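# Load six desk flasks into incubator and close it

## Task

Move every one of the six flasks on the desk onto incubator shelves. Each must lie flat directly on a shelf (never on top of another flask), keep the same face upward it had on the desk, and have nothing sticking out beyond the shelf's front edge. Afterwards close the glass door completely, rotate its latch to horizontal, and close the outer door completely. Flasks that were already inside must also finish flat on shelves, unstacked and with their original face up. The task fails if any flask touches the floor, if either incubator door is slammed while opening or closing, or if the robot falls over or is left tilted.

## Robot and tools

ROBOT. A TidyBot++ mobile base (0.54 m long, 0.50 m wide, 0.38 m tall, four powered casters) carries one seven-joint arm with a two-finger gripper. There is a single arm, so every arm value belongs to it. The shoulder sits 0.12 m ahead of the base centre and 0.68 m up. Segments: upper arm 0.42 m, forearm 0.31 m, hand 0.31 m. Cameras: base_camera (fixed on the base, looking forward and down) and wrist_camera (fisheye, looks along the hand). At the start the arm is folded with the hand down; folded, it reaches up to 0.08 m in front of the base and the elbow up to 1.15 m high.

FRAMES. Base frame: origin on the floor below the base centre, x forward, y left, z up, metres. hand_pose is reported in this frame as the point between the finger pads; its z axis runs out along the fingers, and the fingers open along its y axis. Odometry frame = base frame at the start; base_odometry counts wheel turns only (slip shows as travel), heading in rad, positive left, -3.142 to 3.142. base_tilt is in degrees, forward and right positive.

move. One action per call; optional cameras (list of base_camera, wrist_camera, all; omitted or all gives both, [] none) and blocking (true/omitted waits until everything rests; false returns in about 0.5 s while motion continues).
- base: an object of relative offsets from where the base is when the command starts, along its own axes: translate_m (forward +, -2 to 2 m), strafe_m (left +, -2 to 2 m), rotate_rad (counter-clockwise +, -6.3 to 6.3 rad). Translate and strafe together form one straight drive.
- joints: absolute angles by name. joint_1_rad (any angle; positive is clockwise from above, opposite to heading), joint_2_rad shoulder -2.249 to 2.249 (0 upright, + leans forward), joint_3_rad (any angle), joint_4_rad elbow -2.579 to 2.579, joint_5_rad (any angle), joint_6_rad wrist -2.099 to 2.099, joint_7_rad (any angle; 1.57 with hand down puts fingers opening left/right), gripper_pos 0 (open, about 85 mm gap) to 1 (closed). Continuous joints go the short way, so send steps below half a turn. Done tolerances: ±0.039 rad for joints 1-4, ±0.095 for 5-7, ±0.03 gripper.
- target: one list of seven numbers [x, y, z, qw, qx, qy, qz], an absolute hand pose in the base frame (metres, unit quaternion), same convention as hand_pose. Alongside target, joints may contain only gripper_pos.
- speeds: caps for this action only: translate_m/strafe_m 0.05 to 0.5 m/s (name only one when driving both), rotate_rad 0.1 to 1.57 rad/s.
No action runs beyond 15 s; base moves time out after 14 s. Unknown keys make a call invalid; out-of-range values get it refused, and a refusal or an uncommanded stop cancels the rest of that reply's move, wait and finished_scene calls.

wait(seconds 0 to 10, cameras): lets time pass and returns state and images; wait(0) shows an ongoing non-blocking move under "earlier move". stop(cameras): brakes all running motions. zoom_image(camera, region [x0, y0, x1, y1] pixels, at most 504 x 504; base_camera image is 644x364, wrist_camera 644x476). read_manual(section "licences") returns licence text only. finished_scene(scene: current scene number) ends the scene irreversibly; the goal must hold with the robot idle.

RESULTS. "move" reports done or the worst status. base_status, joint_status, hand_status: moving, done, off_target (stopped short, may still push), contact_stop, time_out, not_followed (self-collision check withheld targets; "joint command not followed"/"pose unreachable" with "cause:"), stopped, torque_fault, limit_stop_at_motor_heat. hand_target is where the joints' targets would put the hand. motor_effort is percent of max per motor, peak in brackets. Motor temperatures list one value per joint; MOTOR HOT appears at 60 °C, an over-temperature stop at 75 °C. on_its_own lists uncommanded behaviour. "ARM HIT" flags a hard hit on the base or arm itself. A gripper closed to 1 reading off_target means it is holding something.

PRACTICAL NOTES. After a target, correct position by adding (desired minus read hand_pose) to the last x, y, z; to hold still, resend hand_target, not hand_pose. Loads make the arm sag. Targets that are far, turned far, or low and close ahead can drive the arm into the base. Reach with the hand pointing down tops out near 0.94 m high, close to the base only. The arm does not avoid obstacles and keeps pushing when blocked. Closed fingertips stick about 20 mm past the hand point.

AVOID. Letting a flask fall or touch the floor; releasing moving objects; stacking flasks or flipping them; swinging doors fast (use low speeds when pulling or pushing doors); snagging the raised arm while driving or turning (tipping risk); horizontal pulls on a high hand that lift wheels; driving the arm into furniture (torque faults freeze the arm 10 s); hard squeezes on objects still resting on something; long stretched holds that overheat motors. Back away to right a leaning robot.

Each tool is called after ">>>" as name([rows], argument=value, ...), one row to a line, values as JSON.

## Session

>>> move()

Scene clock: 0.00 s.
Motor temperatures (°C): [32 31 27 32 33 34 46]
base_odometry: x=+0.000 y=+0.000 heading=+0.000
base_tilt: forward=+0.1 right=+0.3
base_status: not commanded
joint_positions: joint_1_rad=-0.037 joint_2_rad=-0.391 joint_3_rad=+3.187 joint_4_rad=-2.545 joint_5_rad=-0.002 joint_6_rad=-0.879 joint_7_rad=+1.619 gripper_pos=+0.000
joint_status: not commanded
motor_effort: joint_1_rad=+0 joint_2_rad=+0 joint_3_rad=+0 joint_4_rad=+14 joint_5_rad=+0 joint_6_rad=+2 joint_7_rad=+1
hand_pose: x=+0.2556 y=+0.0027 z=+0.5886 quat_wxyz=(-0.008, +0.998, +0.020, +0.055) (m; base frame)
hand_target: x=+0.2554 y=+0.0027 z=+0.5884 quat_wxyz=(-0.008, +0.998, +0.020, +0.054) (m; base frame)
hand_status: not commanded
pictures: base_camera, wrist_camera

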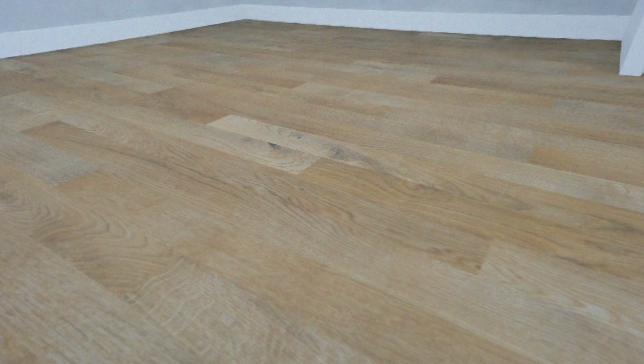

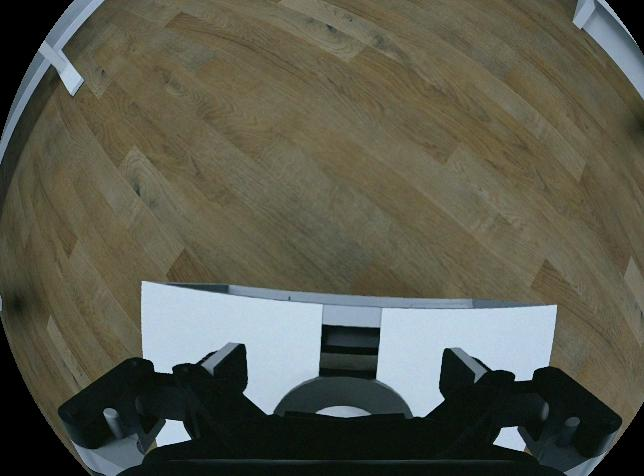

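>>> move(joints={"joint_6_rad": 0.45})

Scene clock: 2.13 s.
Motor temperatures (°C): [32 31 27 32 33 34 46]
move: done
base_odometry: x=+0.000 y=+0.000 heading=+0.000
base_tilt: forward=+0.1 right=+0.2
base_status: not commanded
joint_positions: joint_1_rad=-0.037 joint_2_rad=-0.391 joint_3_rad=+3.187 joint_4_rad=-2.542 joint_5_rad=-0.002 joint_6_rad=+0.380 joint_7_rad=+1.619 gripper_pos=+0.000
joint_status: all done
motor_effort: joint_1_rad=-1(1) joint_2_rad=-5(5) joint_3_rad=+0(1) joint_4_rad=+18(19) joint_5_rad=+0(1) joint_6_rad=+9(10) joint_7_rad=+0(1)
hand_pose: x=+0.5272 y=-0.0039 z=+0.8366 quat_wxyz=(+0.010, +0.774, +0.010, +0.633) (m; base frame)
hand_target: x=+0.5302 y=-0.0043 z=+0.8563 quat_wxyz=(+0.011, +0.753, +0.009, +0.658) (m; base frame)
hand_status: not commanded
pictures: base_camera, wrist_camera
camera_calibration:
wrist_camera: T_world_to_cam=[[0.027807, -0.998147, 0.054121, -0.0657398], [-0.146662, -0.0576298, -0.987506, 0.967921], [0.988796, 0.0195221, -0.147993, -0.265431], [0, 0, 0, 1]] pos_world=[0.406242, -0.00465511, 0.920104]

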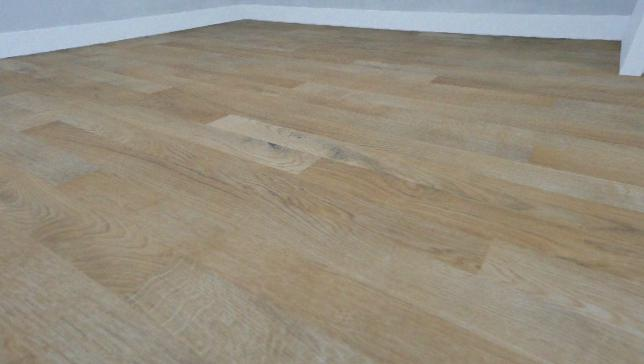

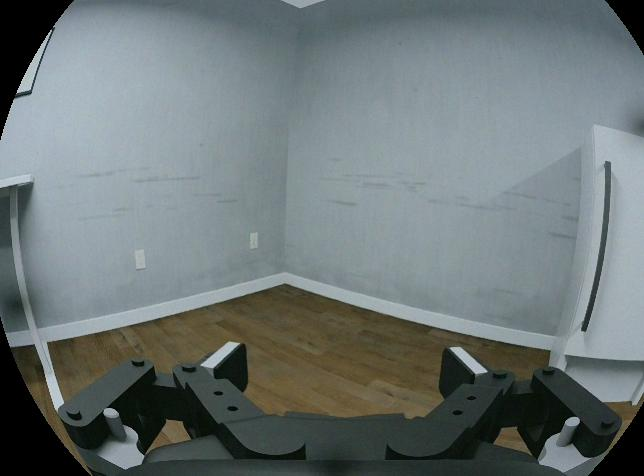

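>>> move(joints={"joint_1_rad": 0.75}, cameras=["wrist_camera"])

>>> move(joints={"joint_1_rad": -0.85}, cameras=["wrist_camera"])

Scene clock: 4.43 s.
Motor temperatures (°C): [32 31 27 32 33 34 46]
move: done
base_odometry: x=+0.000 y=+0.000 heading=+0.000
base_tilt: forward=+0.0 right=+0.3
base_status: not commanded
joint_positions: joint_1_rad=+0.735 joint_2_rad=-0.391 joint_3_rad=+3.187 joint_4_rad=-2.542 joint_5_rad=-0.002 joint_6_rad=+0.380 joint_7_rad=+1.619 gripper_pos=+0.000
joint_status: all done
motor_effort: joint_1_rad=+0(2) joint_2_rad=-5(5) joint_3_rad=+1(1) joint_4_rad=+18(19) joint_5_rad=-1(1) joint_6_rad=+10(10) joint_7_rad=+0(1)
hand_pose: x=+0.4089 y=-0.2874 z=+0.8367 quat_wxyz=(+0.247, +0.721, -0.282, +0.583) (m; base frame)
hand_target: x=+0.4064 y=-0.2941 z=+0.8563 quat_wxyz=(+0.262, +0.699, -0.280, +0.604) (m; base frame)
hand_status: not commanded
pictures: wrist_camera
camera_calibration:
wrist_camera: T_world_to_cam=[[-0.676103, -0.734813, 0.0541728, 0.0179393], [-0.14513, 0.0607297, -0.987547, 0.967792], [0.722372, -0.675546, -0.147703, -0.234012], [0, 0, 0, 1]] pos_world=[0.321629, -0.203677, 0.920204]

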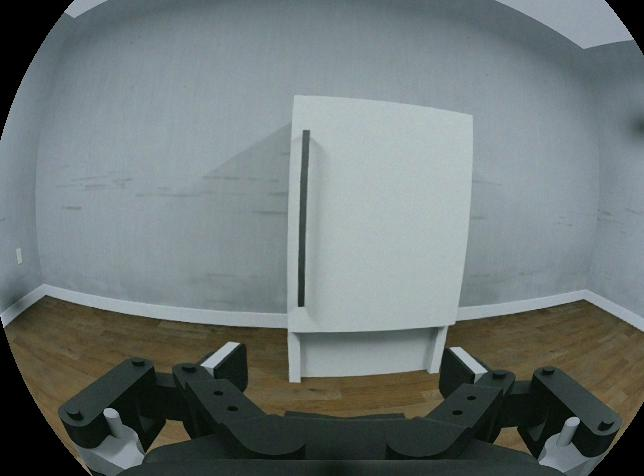

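Scene clock: 7.27 s.
Motor temperatures (°C): [32 31 27 32 33 34 46]
move: done
base_odometry: x=+0.000 y=+0.000 heading=+0.000
base_tilt: forward=-0.1 right=+0.3
base_status: not commanded
joint_positions: joint_1_rad=-0.835 joint_2_rad=-0.391 joint_3_rad=+3.187 joint_4_rad=-2.542 joint_5_rad=-0.002 joint_6_rad=+0.380 joint_7_rad=+1.619 gripper_pos=+0.000
joint_status: all done
motor_effort: joint_1_rad=-1(2) joint_2_rad=-5(5) joint_3_rad=+1(1) joint_4_rad=+18(19) joint_5_rad=+0(1) joint_6_rad=+9(10) joint_7_rad=+0(1)
hand_pose: x=+0.4066 y=+0.2897 z=+0.8368 quat_wxyz=(-0.237, +0.709, +0.310, +0.587) (m; base frame)
hand_target: x=+0.4046 y=+0.2958 z=+0.8563 quat_wxyz=(-0.250, +0.688, +0.306, +0.609) (m; base frame)
hand_status: not commanded
pictures: wrist_camera
camera_calibration:
wrist_camera: T_world_to_cam=[[0.73437, -0.676581, 0.0542041, -0.149957], [-0.0606626, -0.144963, -0.987576, 0.957696], [0.676033, 0.721958, -0.1475, -0.22862], [0, 0, 0, 1]] pos_world=[0.322775, 0.202427, 0.920204]

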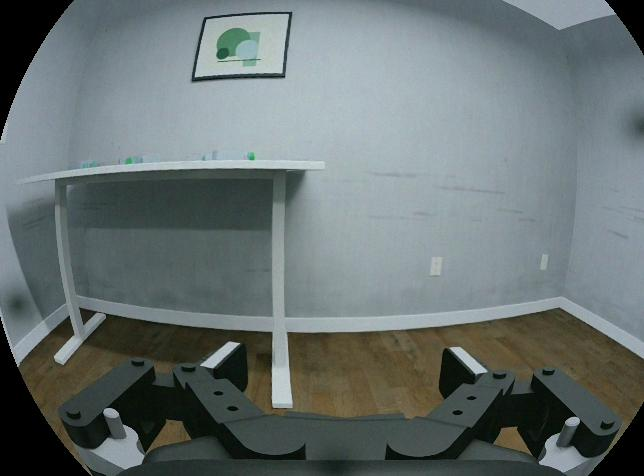

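>>> zoom_image(camera="wrist_camera", region=[0, 120, 340, 230])

Scaled by 1.482.

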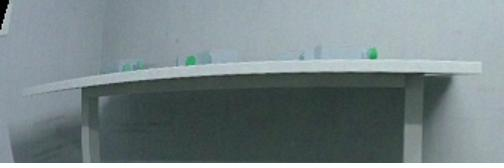

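>>> move(base={"rotate_rad": -0.59}, joints={"joint_1_rad": 0.0})

Scene clock: 11.80 s.
Motor temperatures (°C): [32 31 27 32 33 34 46]
move: done
base_odometry: x=+0.000 y=+0.000 heading=-0.589
base_tilt: forward=+0.0 right=+0.3
base_status: done
joint_positions: joint_1_rad=-0.015 joint_2_rad=-0.391 joint_3_rad=+3.187 joint_4_rad=-2.542 joint_5_rad=-0.002 joint_6_rad=+0.381 joint_7_rad=+1.619 gripper_pos=+0.000
joint_status: all done
motor_effort: joint_1_rad=+0(2) joint_2_rad=-5(6) joint_3_rad=+0(2) joint_4_rad=+18(19) joint_5_rad=-1(1) joint_6_rad=+10(10) joint_7_rad=+1(1)
hand_pose: x=+0.5271 y=-0.0127 z=+0.8368 quat_wxyz=(+0.017, +0.774, +0.002, +0.633) (m; base frame)
hand_target: x=+0.5297 y=-0.0193 z=+0.8563 quat_wxyz=(+0.023, +0.753, -0.005, +0.658) (m; base frame)
hand_status: not commanded
pictures: base_camera, wrist_camera
camera_calibration:
wrist_camera: T_world_to_cam=[[0.00623327, -0.998514, 0.0541356, -0.0631739], [-0.147172, -0.0544632, -0.98761, 0.96807], [0.989091, -0.00181119, -0.147293, -0.266089], [0, 0, 0, 1]] pos_world=[0.406053, -0.0108378, 0.920303]

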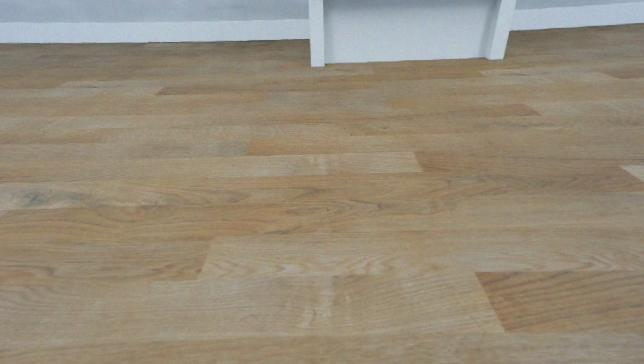

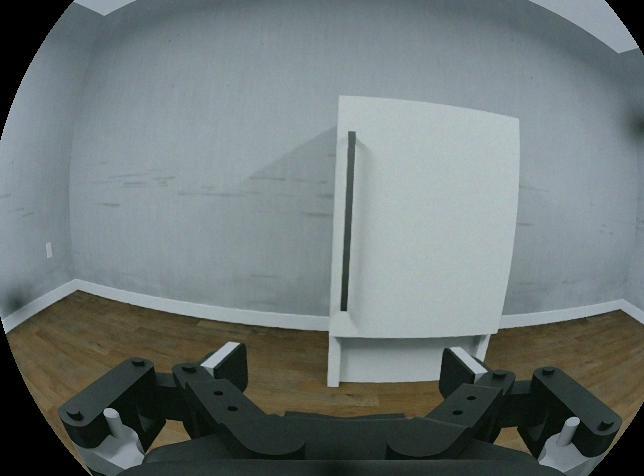

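>>> move(base={"rotate_rad": 0.02, "translate_m": 0.5, "strafe_m": -0.03}, joints={"joint_1_rad": 0.0, "joint_2_rad": 0.3, "joint_3_rad": 3.1416, "joint_4_rad": -2.157, "joint_5_rad": 0.0, "joint_6_rad": 0.886, "joint_7_rad": 1.5708}, speeds={"translate_m": 0.3})

Scene clock: 15.57 s.
Motor temperatures (°C): [32 31 27 32 33 34 46]
move: done
base_odometry: x=+0.399 y=-0.303 heading=-0.570
base_tilt: forward=+0.1 right=+0.4
base_status: done
joint_positions: joint_1_rad=-0.012 joint_2_rad=+0.301 joint_3_rad=+3.159 joint_4_rad=-2.165 joint_5_rad=-0.002 joint_6_rad=+0.815 joint_7_rad=+1.619 gripper_pos=+0.000
joint_status: all done
motor_effort: joint_1_rad=-1(2) joint_2_rad=-26(29) joint_3_rad=+0(3) joint_4_rad=+15(20) joint_5_rad=+0(2) joint_6_rad=+10(11) joint_7_rad=+1(3)
hand_pose: x=+0.7507 y=-0.0018 z=+0.8133 quat_wxyz=(+0.020, +0.735, +0.016, +0.678) (m; base frame)
hand_target: x=+0.7534 y=+0.0013 z=+0.8402 quat_wxyz=(+0.000, +0.707, +0.000, +0.707) (m; base frame)
hand_status: not commanded
pictures: base_camera, wrist_camera
camera_calibration:
wrist_camera: T_world_to_cam=[[0.0186525, -0.996558, 0.0807671, -0.083361], [-0.0273787, -0.0812599, -0.996317, 0.895383], [0.999451, 0.0163725, -0.0288002, -0.594899], [0, 0, 0, 1]] pos_world=[0.620642, -0.000575331, 0.881685]

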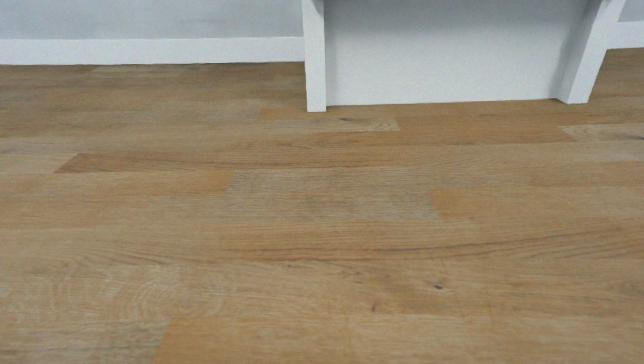

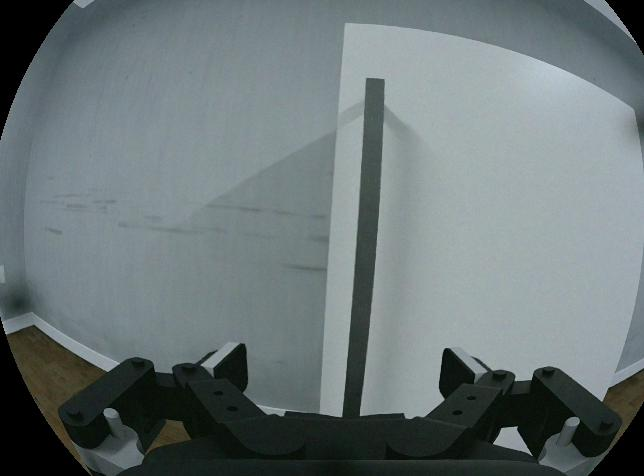

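>>> zoom_image(camera="base_camera", region=[290, 0, 644, 130])

>>> zoom_image(camera="wrist_camera", region=[300, 20, 500, 220])

Scaled by 1.424.

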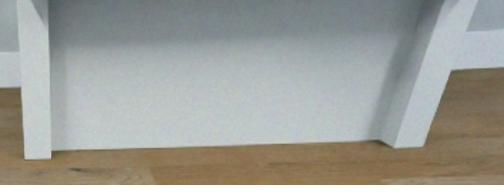

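Scaled by 2.520.

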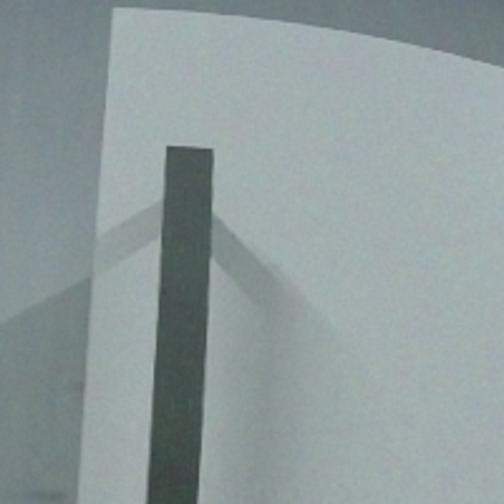

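>>> move(base={"translate_m": 0.24, "strafe_m": -0.033}, joints={"joint_7_rad": 1.50, "joint_6_rad": 0.957, "joint_3_rad": 3.125}, speeds={"translate_m": 0.2})

Scene clock: 18.83 s.
Motor temperatures (°C): [32 31 27 32 33 34 46]
move: done
base_odometry: x=+0.584 y=-0.460 heading=-0.570
base_tilt: forward=+0.0 right=+0.3
base_status: done
joint_positions: joint_1_rad=-0.010 joint_2_rad=+0.305 joint_3_rad=+3.138 joint_4_rad=-2.161 joint_5_rad=-0.002 joint_6_rad=+0.896 joint_7_rad=+1.562 gripper_pos=+0.000
joint_status: all done
motor_effort: joint_1_rad=-1(2) joint_2_rad=-27(29) joint_3_rad=+0(2) joint_4_rad=+15(17) joint_5_rad=-1(1) joint_6_rad=+10(10) joint_7_rad=+0(2)
hand_pose: x=+0.7531 y=+0.0093 z=+0.8381 quat_wxyz=(-0.008, +0.707, +0.000, +0.707) (m; base frame)
hand_target: x=+0.7524 y=+0.0105 z=+0.8624 quat_wxyz=(-0.033, +0.681, -0.021, +0.731) (m; base frame)
hand_status: not commanded
pictures: base_camera, wrist_camera
camera_calibration:
wrist_camera: T_world_to_cam=[[0.0312811, -0.999316, 0.0197085, -0.0326742], [0.0541636, -0.0179944, -0.99837, 0.860777], [0.998042, 0.0322976, 0.0535637, -0.664761], [0, 0, 0, 1]] pos_world=[0.617859, 0.0043075, 0.895625]

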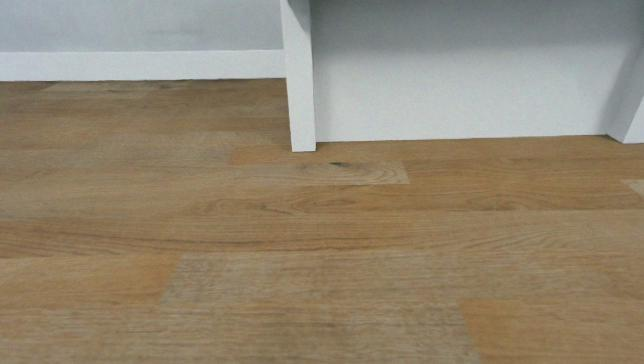

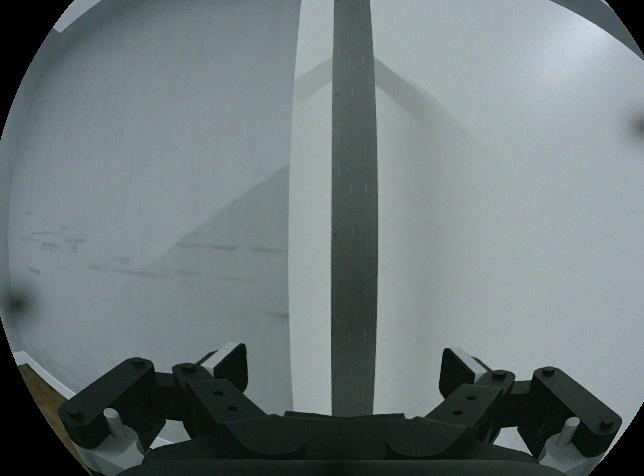

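>>> zoom_image(camera="wrist_camera", region=[270, 160, 440, 300])

Scaled by 2.965.

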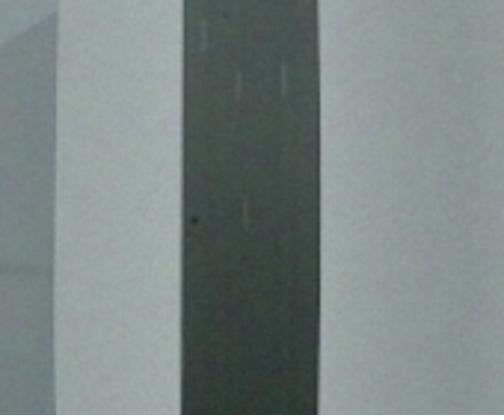

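>>> move(base={"translate_m": 0.065, "strafe_m": -0.006}, speeds={"translate_m": 0.08})

Scene clock: 20.90 s.
Motor temperatures (°C): [32 31 27 32 33 34 46]
move: done
base_odometry: x=+0.635 y=-0.501 heading=-0.570
base_tilt: forward=+0.0 right=+0.4
base_status: done
joint_positions: joint_1_rad=-0.010 joint_2_rad=+0.305 joint_3_rad=+3.138 joint_4_rad=-2.161 joint_5_rad=-0.002 joint_6_rad=+0.896 joint_7_rad=+1.562 gripper_pos=+0.000
joint_status: not commanded
motor_effort: joint_1_rad=+0(2) joint_2_rad=-27(28) joint_3_rad=+0(1) joint_4_rad=+15(16) joint_5_rad=-1(1) joint_6_rad=+10(10) joint_7_rad=+1(1)
hand_pose: x=+0.7531 y=+0.0094 z=+0.8382 quat_wxyz=(-0.008, +0.707, +0.000, +0.707) (m; base frame)
hand_target: x=+0.7524 y=+0.0105 z=+0.8624 quat_wxyz=(-0.033, +0.681, -0.021, +0.731) (m; base frame)
hand_status: not commanded
pictures: base_camera, wrist_camera
camera_calibration:
wrist_camera: T_world_to_cam=[[0.0313811, -0.999315, 0.0196191, -0.0326614], [0.0543622, -0.0178933, -0.998361, 0.86074], [0.998028, 0.0323962, 0.0537635, -0.665037], [0, 0, 0, 1]] pos_world=[0.617959, 0.00430708, 0.895725]

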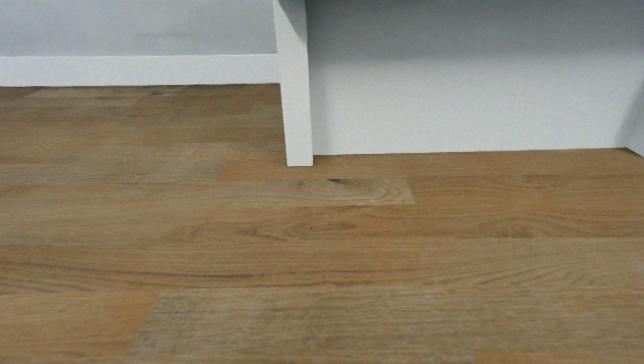

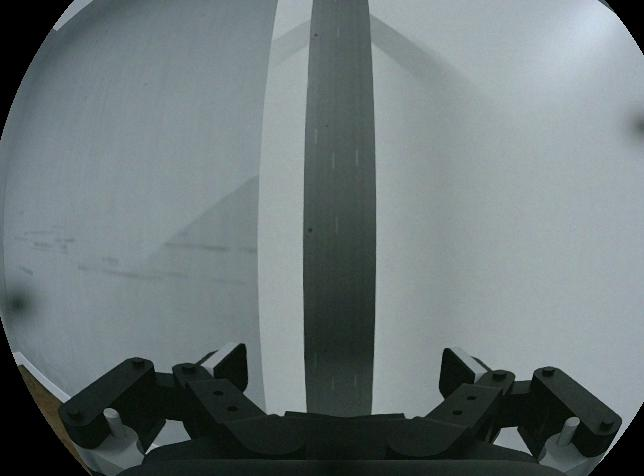

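>>> move(joints={"gripper_pos": 0.78})

Scene clock: 22.10 s.
Motor temperatures (°C): [32 31 27 32 33 34 46]
move: off_target
base_odometry: x=+0.635 y=-0.501 heading=-0.570
base_tilt: forward=+0.0 right=+0.4
base_status: not commanded
joint_positions: joint_1_rad=-0.010 joint_2_rad=+0.304 joint_3_rad=+3.135 joint_4_rad=-2.162 joint_5_rad=-0.002 joint_6_rad=+0.896 joint_7_rad=+1.562 gripper_pos=+0.739
joint_status: gripper_pos off_target (ended at +0.739, target +0.780)
motor_effort: joint_1_rad=-1(3) joint_2_rad=-27(27) joint_3_rad=-1(3) joint_4_rad=+16(19) joint_5_rad=+0(2) joint_6_rad=+10(11) joint_7_rad=-2(3)
hand_pose: x=+0.7528 y=+0.0109 z=+0.8383 quat_wxyz=(-0.009, +0.707, +0.001, +0.707) (m; base frame)
hand_target: x=+0.7524 y=+0.0105 z=+0.8624 quat_wxyz=(-0.033, +0.681, -0.021, +0.731) (m; base frame)
hand_status: not commanded
pictures: base_camera, wrist_camera
camera_calibration:
wrist_camera: T_world_to_cam=[[0.0342106, -0.999233, 0.0190374, -0.0327841], [0.0542956, -0.0171621, -0.998377, 0.86093], [0.997939, 0.0351887, 0.0536668, -0.664564], [0, 0, 0, 1]] pos_world=[0.617571, 0.00540161, 0.895822]

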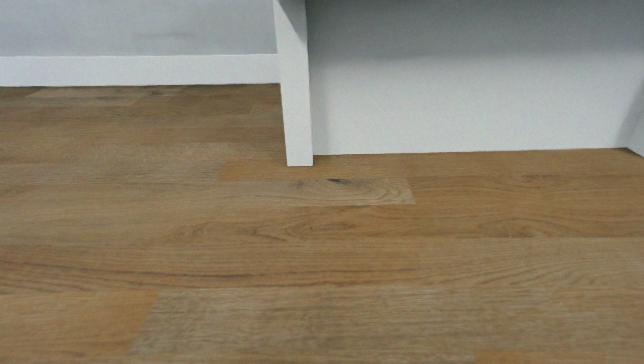

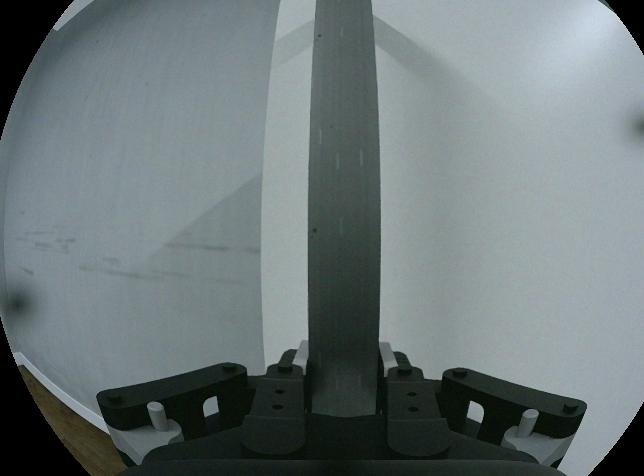

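>>> move(base={"translate_m": -0.04}, speeds={"translate_m": 0.05})

Scene clock: 23.43 s.
Motor temperatures (°C): [32 31 27 32 33 34 46]
move: done
base_odometry: x=+0.601 y=-0.479 heading=-0.570
base_tilt: forward=+0.1 right=+0.4
base_status: done
joint_positions: joint_1_rad=+0.000 joint_2_rad=+0.312 joint_3_rad=+3.134 joint_4_rad=-2.153 joint_5_rad=+0.002 joint_6_rad=+0.898 joint_7_rad=+1.562 gripper_pos=+0.741
joint_status: not commanded
motor_effort: joint_1_rad=-1(3) joint_2_rad=-29(38) joint_3_rad=-1(3) joint_4_rad=+13(18) joint_5_rad=-4(5) joint_6_rad=+10(12) joint_7_rad=-3(4)
hand_pose: x=+0.7560 y=+0.0058 z=+0.8383 quat_wxyz=(-0.006, +0.706, -0.001, +0.708) (m; base frame)
hand_target: x=+0.7524 y=+0.0105 z=+0.8624 quat_wxyz=(-0.033, +0.681, -0.021, +0.731) (m; base frame)
hand_status: not commanded
pictures: base_camera, wrist_camera
camera_calibration:
wrist_camera: T_world_to_cam=[[0.0274566, -0.9994, 0.0211313, -0.034649], [0.0571253, -0.019536, -0.998176, 0.85836], [0.997989, 0.0286136, 0.0565546, -0.670164], [0, 0, 0, 1]] pos_world=[0.620734, 0.0013165, 0.895427]

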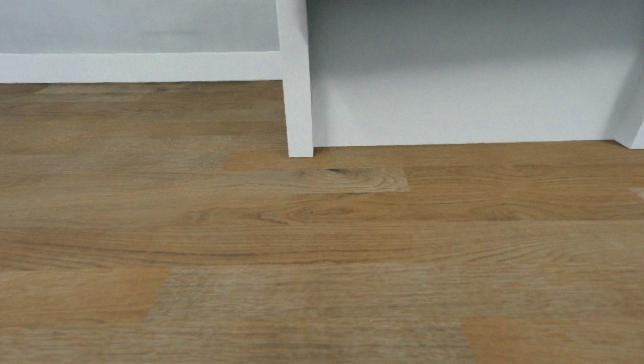

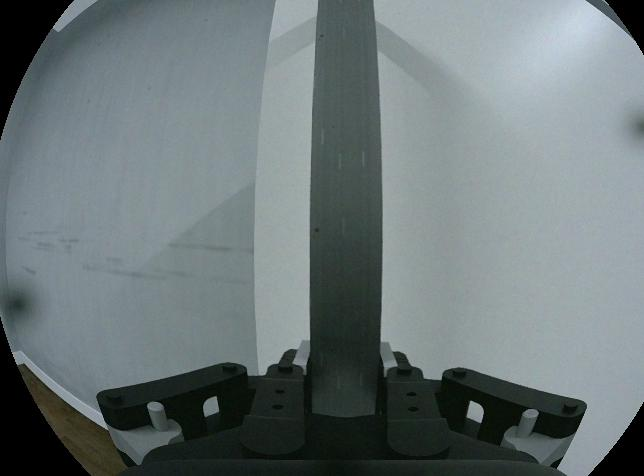

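>>> move(base={"translate_m": -0.079, "strafe_m": -0.181, "rotate_rad": 0.21}, speeds={"translate_m": 0.1, "rotate_rad": 0.11})

Scene clock: 26.53 s.
Motor temperatures (°C): [32 31 27 32 33 34 46]
move: done
base_odometry: x=+0.437 y=-0.589 heading=-0.359
base_tilt: forward=+0.1 right=+0.4
base_status: done
joint_positions: joint_1_rad=+0.003 joint_2_rad=+0.308 joint_3_rad=+3.131 joint_4_rad=-2.159 joint_5_rad=+0.002 joint_6_rad=+0.898 joint_7_rad=+1.562 gripper_pos=+0.741
joint_status: not commanded
motor_effort: joint_1_rad=-2(6) joint_2_rad=-26(32) joint_3_rad=-2(6) joint_4_rad=+18(19) joint_5_rad=+2(5) joint_6_rad=+10(11) joint_7_rad=-3(4)
hand_pose: x=+0.7541 y=+0.0062 z=+0.8381 quat_wxyz=(-0.007, +0.706, -0.001, +0.708) (m; base frame)
hand_target: x=+0.7524 y=+0.0105 z=+0.8624 quat_wxyz=(-0.033, +0.681, -0.021, +0.731) (m; base frame)
hand_status: not commanded
pictures: base_camera, wrist_camera
camera_calibration:
wrist_camera: T_world_to_cam=[[0.0284287, -0.999393, 0.0201366, -0.0341094], [0.0558216, -0.0185261, -0.998269, 0.859363], [0.998036, 0.0295036, 0.055261, -0.667053], [0, 0, 0, 1]] pos_world=[0.618742, 0.00151241, 0.895425]

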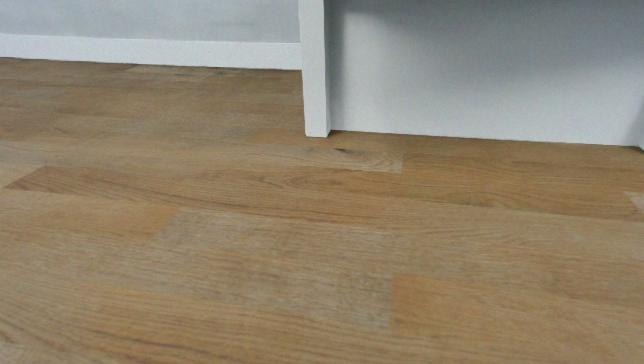

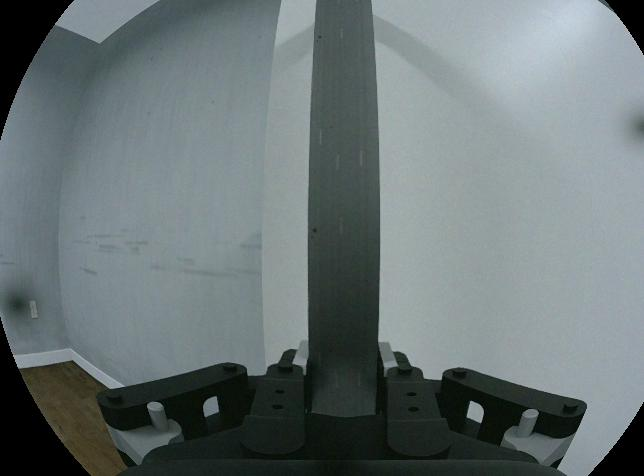

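>>> move(base={"translate_m": -0.137, "strafe_m": -0.218, "rotate_rad": 0.25}, speeds={"translate_m": 0.12, "rotate_rad": 0.12}, cameras=["wrist_camera"])

>>> move(base={"translate_m": -0.137, "strafe_m": -0.218, "rotate_rad": 0.25}, speeds={"translate_m": 0.12, "rotate_rad": 0.12})

Scene clock: 29.43 s.
Motor temperatures (°C): [32 31 27 32 33 35 46]
move: done
base_odometry: x=+0.232 y=-0.745 heading=-0.108
base_tilt: forward=+0.0 right=+0.4
base_status: done
joint_positions: joint_1_rad=+0.006 joint_2_rad=+0.303 joint_3_rad=+3.132 joint_4_rad=-2.165 joint_5_rad=+0.001 joint_6_rad=+0.899 joint_7_rad=+1.562 gripper_pos=+0.741
joint_status: not commanded
motor_effort: joint_1_rad=-2(6) joint_2_rad=-26(28) joint_3_rad=-1(6) joint_4_rad=+17(20) joint_5_rad=+1(5) joint_6_rad=+10(12) joint_7_rad=-3(4)
hand_pose: x=+0.7519 y=+0.0032 z=+0.8381 quat_wxyz=(-0.005, +0.707, -0.002, +0.708) (m; base frame)
hand_target: x=+0.7524 y=+0.0105 z=+0.8624 quat_wxyz=(-0.033, +0.681, -0.021, +0.731) (m; base frame)
hand_status: not commanded
pictures: wrist_camera
camera_calibration:
wrist_camera: T_world_to_cam=[[0.023361, -0.999531, 0.0197825, -0.0329038], [0.054619, -0.0184822, -0.998336, 0.860441], [0.998234, 0.0244027, 0.0541616, -0.664024], [0, 0, 0, 1]] pos_world=[0.616624, -0.000781579, 0.895625]

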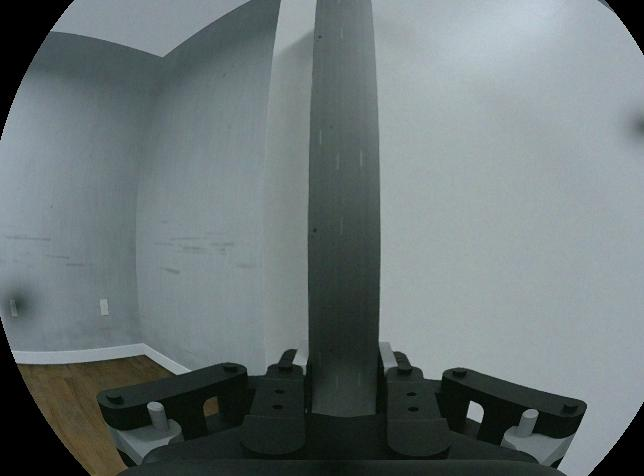

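Scene clock: 32.13 s.
Motor temperatures (°C): [32 31 27 32 33 35 46]
move: done
base_odometry: x=+0.072 y=-0.947 heading=+0.143
base_tilt: forward=+0.0 right=+0.3
base_status: done
joint_positions: joint_1_rad=+0.007 joint_2_rad=+0.302 joint_3_rad=+3.133 joint_4_rad=-2.167 joint_5_rad=+0.001 joint_6_rad=+0.899 joint_7_rad=+1.562 gripper_pos=+0.741
joint_status: not commanded
motor_effort: joint_1_rad=-1(6) joint_2_rad=-26(29) joint_3_rad=-2(6) joint_4_rad=+17(20) joint_5_rad=+1(5) joint_6_rad=+10(11) joint_7_rad=-3(4)
hand_pose: x=+0.7512 y=+0.0018 z=+0.8381 quat_wxyz=(-0.005, +0.707, -0.003, +0.707) (m; base frame)
hand_target: x=+0.7524 y=+0.0105 z=+0.8624 quat_wxyz=(-0.033, +0.681, -0.021, +0.731) (m; base frame)
hand_status: not commanded
pictures: base_camera, wrist_camera
camera_calibration:
wrist_camera: T_world_to_cam=[[0.0208712, -0.999589, 0.0196664, -0.0322484], [0.0542735, -0.0185089, -0.998355, 0.860685], [0.998308, 0.0219042, 0.0538648, -0.663176], [0, 0, 0, 1]] pos_world=[0.616014, -0.00177845, 0.895625]

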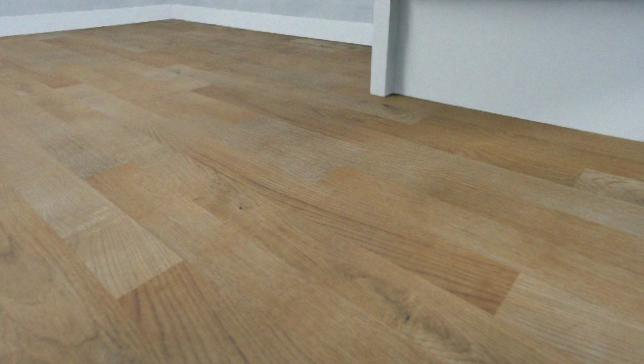

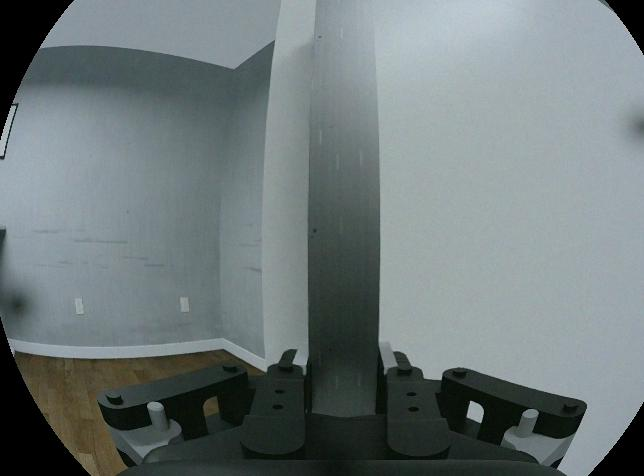

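>>> move(base={"translate_m": -0.137, "strafe_m": -0.218, "rotate_rad": 0.25}, speeds={"translate_m": 0.12, "rotate_rad": 0.12}, cameras=["wrist_camera"])

>>> move(base={"translate_m": -0.137, "strafe_m": -0.218, "rotate_rad": 0.25}, speeds={"translate_m": 0.12, "rotate_rad": 0.12}, cameras=["wrist_camera"])

>>> move(base={"translate_m": -0.137, "strafe_m": -0.218, "rotate_rad": 0.25}, speeds={"translate_m": 0.12, "rotate_rad": 0.12})

Scene clock: 35.10 s.
Motor temperatures (°C): [32 31 27 32 33 35 46]
move: done
base_odometry: x=-0.033 y=-1.183 heading=+0.394
base_tilt: forward=+0.2 right=+0.3
base_status: done
joint_positions: joint_1_rad=+0.007 joint_2_rad=+0.302 joint_3_rad=+3.133 joint_4_rad=-2.167 joint_5_rad=+0.000 joint_6_rad=+0.899 joint_7_rad=+1.562 gripper_pos=+0.741
joint_status: not commanded
motor_effort: joint_1_rad=-1(7) joint_2_rad=-26(29) joint_3_rad=-2(6) joint_4_rad=+17(20) joint_5_rad=+1(5) joint_6_rad=+10(12) joint_7_rad=-3(4)
hand_pose: x=+0.7511 y=+0.0016 z=+0.8381 quat_wxyz=(-0.004, +0.707, -0.004, +0.707) (m; base frame)
hand_target: x=+0.7524 y=+0.0105 z=+0.8624 quat_wxyz=(-0.033, +0.681, -0.021, +0.731) (m; base frame)
hand_status: not commanded
pictures: wrist_camera
camera_calibration:
wrist_camera: T_world_to_cam=[[0.0201809, -0.999607, 0.0194365, -0.0318148], [0.0542573, -0.0183168, -0.998359, 0.8607], [0.998323, 0.0212023, 0.0538663, -0.663081], [0, 0, 0, 1]] pos_world=[0.615911, -0.00197817, 0.895624]

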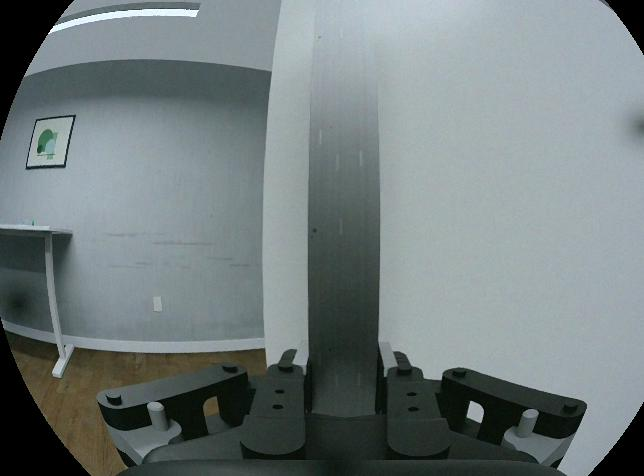

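Scene clock: 37.77 s.
Motor temperatures (°C): [32 31 27 32 33 35 46]
move: done
base_odometry: x=-0.075 y=-1.437 heading=+0.645
base_tilt: forward=+0.0 right=+0.3
base_status: done
joint_positions: joint_1_rad=+0.006 joint_2_rad=+0.302 joint_3_rad=+3.133 joint_4_rad=-2.167 joint_5_rad=-0.001 joint_6_rad=+0.899 joint_7_rad=+1.562 gripper_pos=+0.741
joint_status: not commanded
motor_effort: joint_1_rad=-1(7) joint_2_rad=-26(28) joint_3_rad=-2(7) joint_4_rad=+18(20) joint_5_rad=+2(6) joint_6_rad=+10(11) joint_7_rad=-2(4)
hand_pose: x=+0.7511 y=+0.0022 z=+0.8381 quat_wxyz=(-0.005, +0.707, -0.004, +0.707) (m; base frame)
hand_target: x=+0.7524 y=+0.0105 z=+0.8624 quat_wxyz=(-0.033, +0.681, -0.021, +0.731) (m; base frame)
hand_status: not commanded
pictures: wrist_camera
camera_calibration:
wrist_camera: T_world_to_cam=[[0.0208061, -0.999606, 0.0188615, -0.0311877], [0.0542581, -0.0177088, -0.99837, 0.860717], [0.99831, 0.0217956, 0.0538682, -0.663087], [0, 0, 0, 1]] pos_world=[0.615914, -0.00148071, 0.895621]

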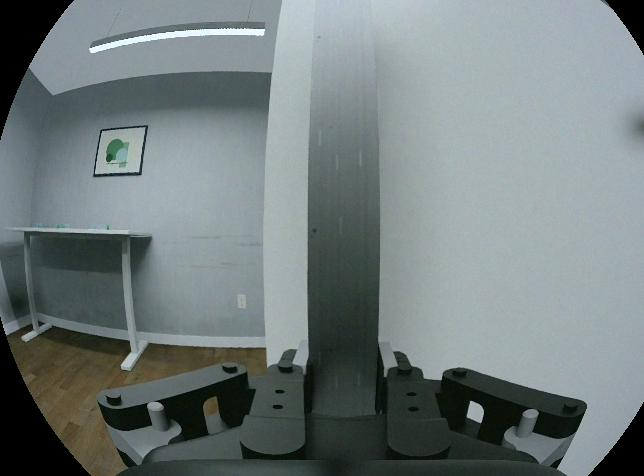

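Scene clock: 40.47 s.
Motor temperatures (°C): [32 31 27 32 33 35 46]
move: done
base_odometry: x=-0.054 y=-1.694 heading=+0.896
base_tilt: forward=+0.1 right=+0.3
base_status: done
joint_positions: joint_1_rad=+0.004 joint_2_rad=+0.301 joint_3_rad=+3.132 joint_4_rad=-2.168 joint_5_rad=-0.002 joint_6_rad=+0.899 joint_7_rad=+1.562 gripper_pos=+0.741
joint_status: not commanded
motor_effort: joint_1_rad=-1(6) joint_2_rad=-26(28) joint_3_rad=-2(7) joint_4_rad=+18(20) joint_5_rad=+2(5) joint_6_rad=+10(11) joint_7_rad=-3(5)
hand_pose: x=+0.7509 y=+0.0038 z=+0.8381 quat_wxyz=(-0.006, +0.707, -0.003, +0.707) (m; base frame)
hand_target: x=+0.7524 y=+0.0105 z=+0.8624 quat_wxyz=(-0.033, +0.681, -0.021, +0.731) (m; base frame)
hand_status: not commanded
pictures: base_camera, wrist_camera
camera_calibration:
wrist_camera: T_world_to_cam=[[0.0230461, -0.999573, 0.0179595, -0.0305612], [0.0542779, -0.0166867, -0.998386, 0.860747], [0.99826, 0.0239837, 0.0538702, -0.662892], [0, 0, 0, 1]] pos_world=[0.615723, -0.000286442, 0.895618]

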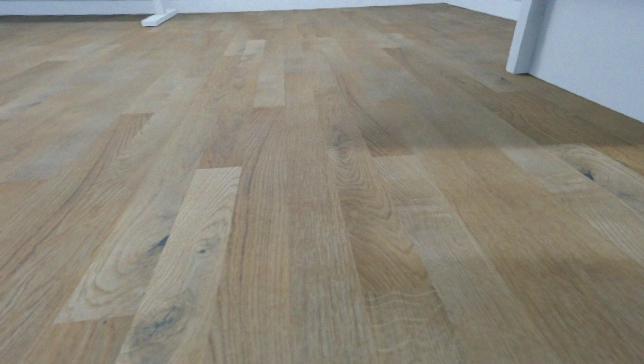

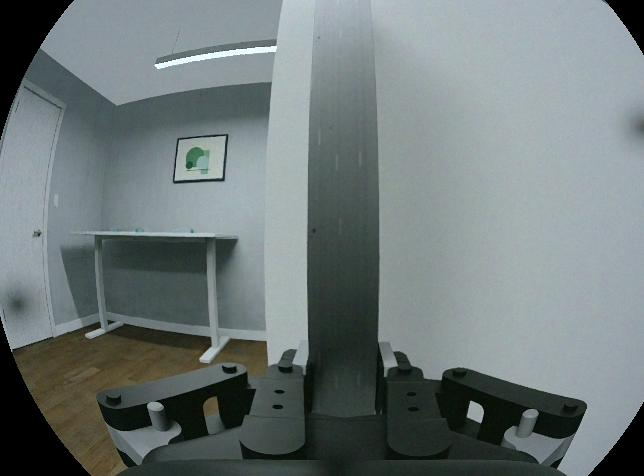

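>>> move(base={"translate_m": -0.137, "strafe_m": -0.218, "rotate_rad": 0.25}, speeds={"translate_m": 0.12, "rotate_rad": 0.12}, cameras=["wrist_camera"])

>>> move(base={"translate_m": -0.137, "strafe_m": -0.218, "rotate_rad": 0.25}, speeds={"translate_m": 0.12, "rotate_rad": 0.12})

Scene clock: 43.37 s.
Motor temperatures (°C): [32 31 27 32 33 35 46]
move: done
base_odometry: x=+0.031 y=-1.937 heading=+1.147
base_tilt: forward=+0.0 right=+0.3
base_status: done
joint_positions: joint_1_rad=+0.001 joint_2_rad=+0.301 joint_3_rad=+3.130 joint_4_rad=-2.168 joint_5_rad=-0.003 joint_6_rad=+0.899 joint_7_rad=+1.562 gripper_pos=+0.741
joint_status: not commanded
motor_effort: joint_1_rad=-1(6) joint_2_rad=-26(28) joint_3_rad=+0(6) joint_4_rad=+18(20) joint_5_rad=+2(5) joint_6_rad=+10(12) joint_7_rad=-3(4)
hand_pose: x=+0.7505 y=+0.0061 z=+0.8381 quat_wxyz=(-0.007, +0.707, -0.002, +0.707) (m; base frame)
hand_target: x=+0.7524 y=+0.0105 z=+0.8624 quat_wxyz=(-0.033, +0.681, -0.021, +0.731) (m; base frame)
hand_status: not commanded
pictures: wrist_camera
camera_calibration:
wrist_camera: T_world_to_cam=[[0.0266876, -0.999497, 0.0171113, -0.0301418], [0.0542196, -0.0156449, -0.998406, 0.860849], [0.998172, 0.0275729, 0.0537748, -0.66242], [0, 0, 0, 1]] pos_world=[0.615339, 0.00160611, 0.895614]

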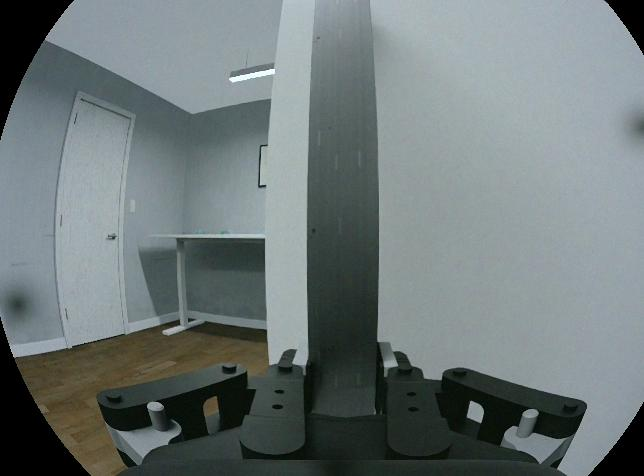

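Scene clock: 46.33 s.
Motor temperatures (°C): [32 32 27 32 33 35 46]
move: done
base_odometry: x=+0.173 y=-2.152 heading=+1.397
base_tilt: forward=+0.1 right=+0.3
base_status: done
joint_positions: joint_1_rad=-0.002 joint_2_rad=+0.311 joint_3_rad=+3.128 joint_4_rad=-2.156 joint_5_rad=-0.003 joint_6_rad=+0.900 joint_7_rad=+1.562 gripper_pos=+0.741
joint_status: not commanded
motor_effort: joint_1_rad=+0(5) joint_2_rad=-29(33) joint_3_rad=+0(6) joint_4_rad=+14(19) joint_5_rad=+1(5) joint_6_rad=+11(14) joint_7_rad=-3(4)
hand_pose: x=+0.7552 y=+0.0094 z=+0.8384 quat_wxyz=(-0.010, +0.706, -0.001, +0.709) (m; base frame)
hand_target: x=+0.7524 y=+0.0105 z=+0.8624 quat_wxyz=(-0.033, +0.681, -0.021, +0.731) (m; base frame)
hand_status: not commanded
pictures: base_camera, wrist_camera
camera_calibration:
wrist_camera: T_world_to_cam=[[0.0315858, -0.999371, 0.0161302, -0.0299279], [0.0575658, -0.0142926, -0.998239, 0.858205], [0.997842, 0.0324587, 0.0570782, -0.669754], [0, 0, 0, 1]] pos_world=[0.61985, 0.00409626, 0.895405]

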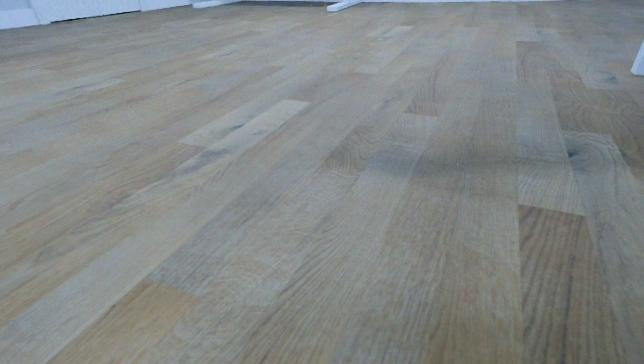

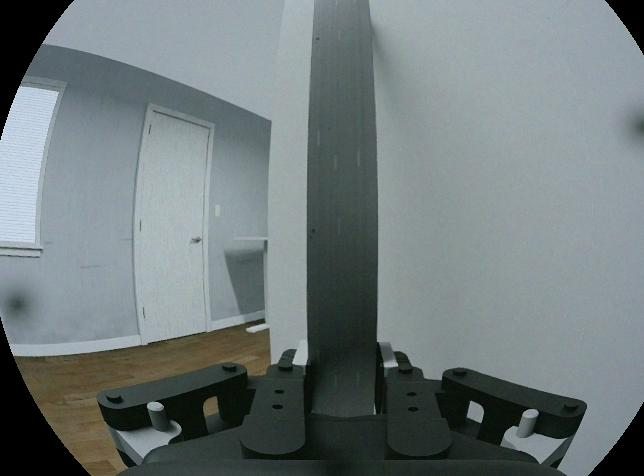

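>>> move(joints={"gripper_pos": 0.0})

>>> move(base={"translate_m": -0.25}, speeds={"translate_m": 0.2})

Scene clock: 48.33 s.
Motor temperatures (°C): [32 32 27 32 33 35 46]
move: done
base_odometry: x=+0.173 y=-2.152 heading=+1.397
base_tilt: forward=+0.0 right=+0.4
base_status: not commanded
joint_positions: joint_1_rad=-0.002 joint_2_rad=+0.310 joint_3_rad=+3.128 joint_4_rad=-2.154 joint_5_rad=-0.003 joint_6_rad=+0.900 joint_7_rad=+1.561 gripper_pos=+0.000
joint_status: all done
motor_effort: joint_1_rad=+0(1) joint_2_rad=-28(30) joint_3_rad=+0(1) joint_4_rad=+15(16) joint_5_rad=-1(2) joint_6_rad=+10(11) joint_7_rad=+0(4)
hand_pose: x=+0.7554 y=+0.0094 z=+0.8397 quat_wxyz=(-0.010, +0.705, -0.001, +0.709) (m; base frame)
hand_target: x=+0.7524 y=+0.0105 z=+0.8624 quat_wxyz=(-0.033, +0.681, -0.021, +0.731) (m; base frame)
hand_status: not commanded
pictures: base_camera, wrist_camera
camera_calibration:
wrist_camera: T_world_to_cam=[[0.0314844, -0.999386, 0.0154056, -0.029338], [0.0600407, -0.0134943, -0.998105, 0.857631], [0.997699, 0.0323497, 0.059579, -0.672058], [0, 0, 0, 1]] pos_world=[0.619943, 0.00399401, 0.896498]

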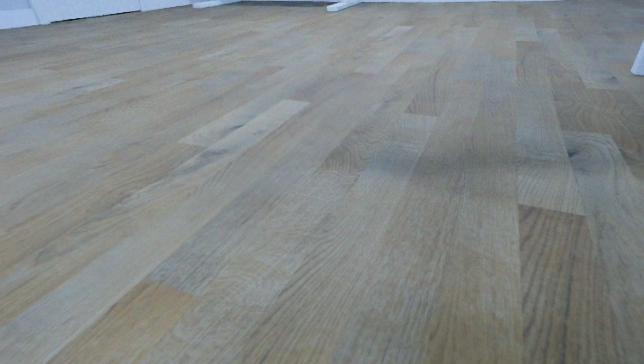

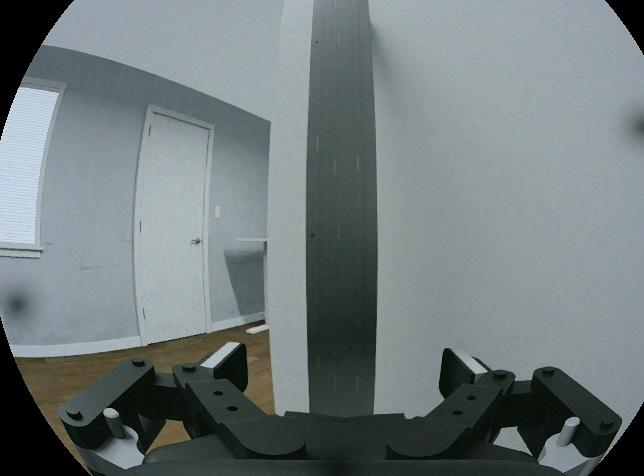

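Scene clock: 50.33 s.
Motor temperatures (°C): [32 32 27 32 33 35 46]
move: done
base_odometry: x=+0.130 y=-2.398 heading=+1.397
base_tilt: forward=+0.1 right=+0.4
base_status: done
joint_positions: joint_1_rad=-0.002 joint_2_rad=+0.307 joint_3_rad=+3.128 joint_4_rad=-2.154 joint_5_rad=-0.003 joint_6_rad=+0.900 joint_7_rad=+1.561 gripper_pos=+0.000
joint_status: not commanded
motor_effort: joint_1_rad=-1(1) joint_2_rad=-27(29) joint_3_rad=+0(1) joint_4_rad=+15(16) joint_5_rad=+0(1) joint_6_rad=+9(10) joint_7_rad=+0(1)
hand_pose: x=+0.7550 y=+0.0094 z=+0.8415 quat_wxyz=(-0.010, +0.704, -0.001, +0.710) (m; base frame)
hand_target: x=+0.7524 y=+0.0105 z=+0.8624 quat_wxyz=(-0.033, +0.681, -0.021, +0.731) (m; base frame)
hand_status: not commanded
pictures: base_camera, wrist_camera
camera_calibration:
wrist_camera: T_world_to_cam=[[0.0314416, -0.999386, 0.0154912, -0.0293893], [0.0627381, -0.013495, -0.997939, 0.857142], [0.997535, 0.0323487, 0.0622752, -0.673848], [0, 0, 0, 1]] pos_world=[0.619335, 0.00399401, 0.897795]

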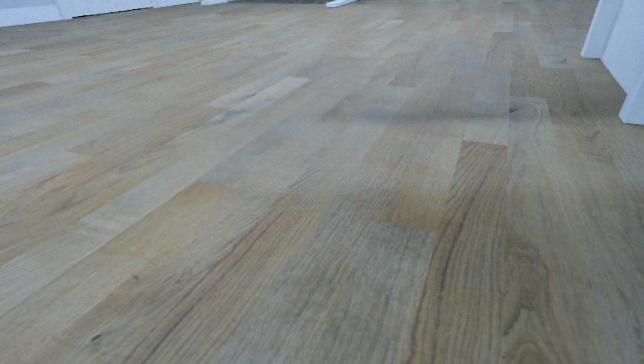

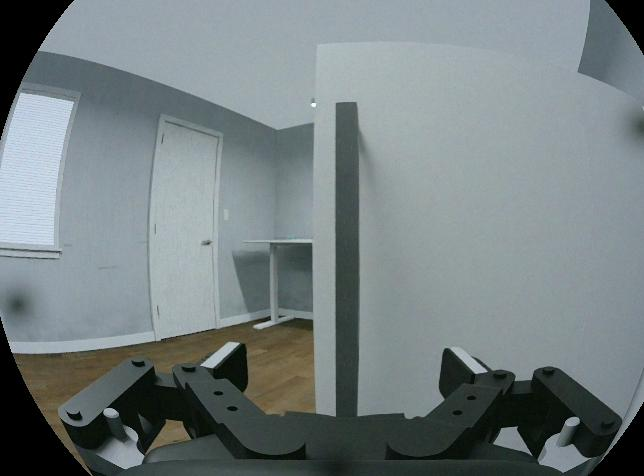

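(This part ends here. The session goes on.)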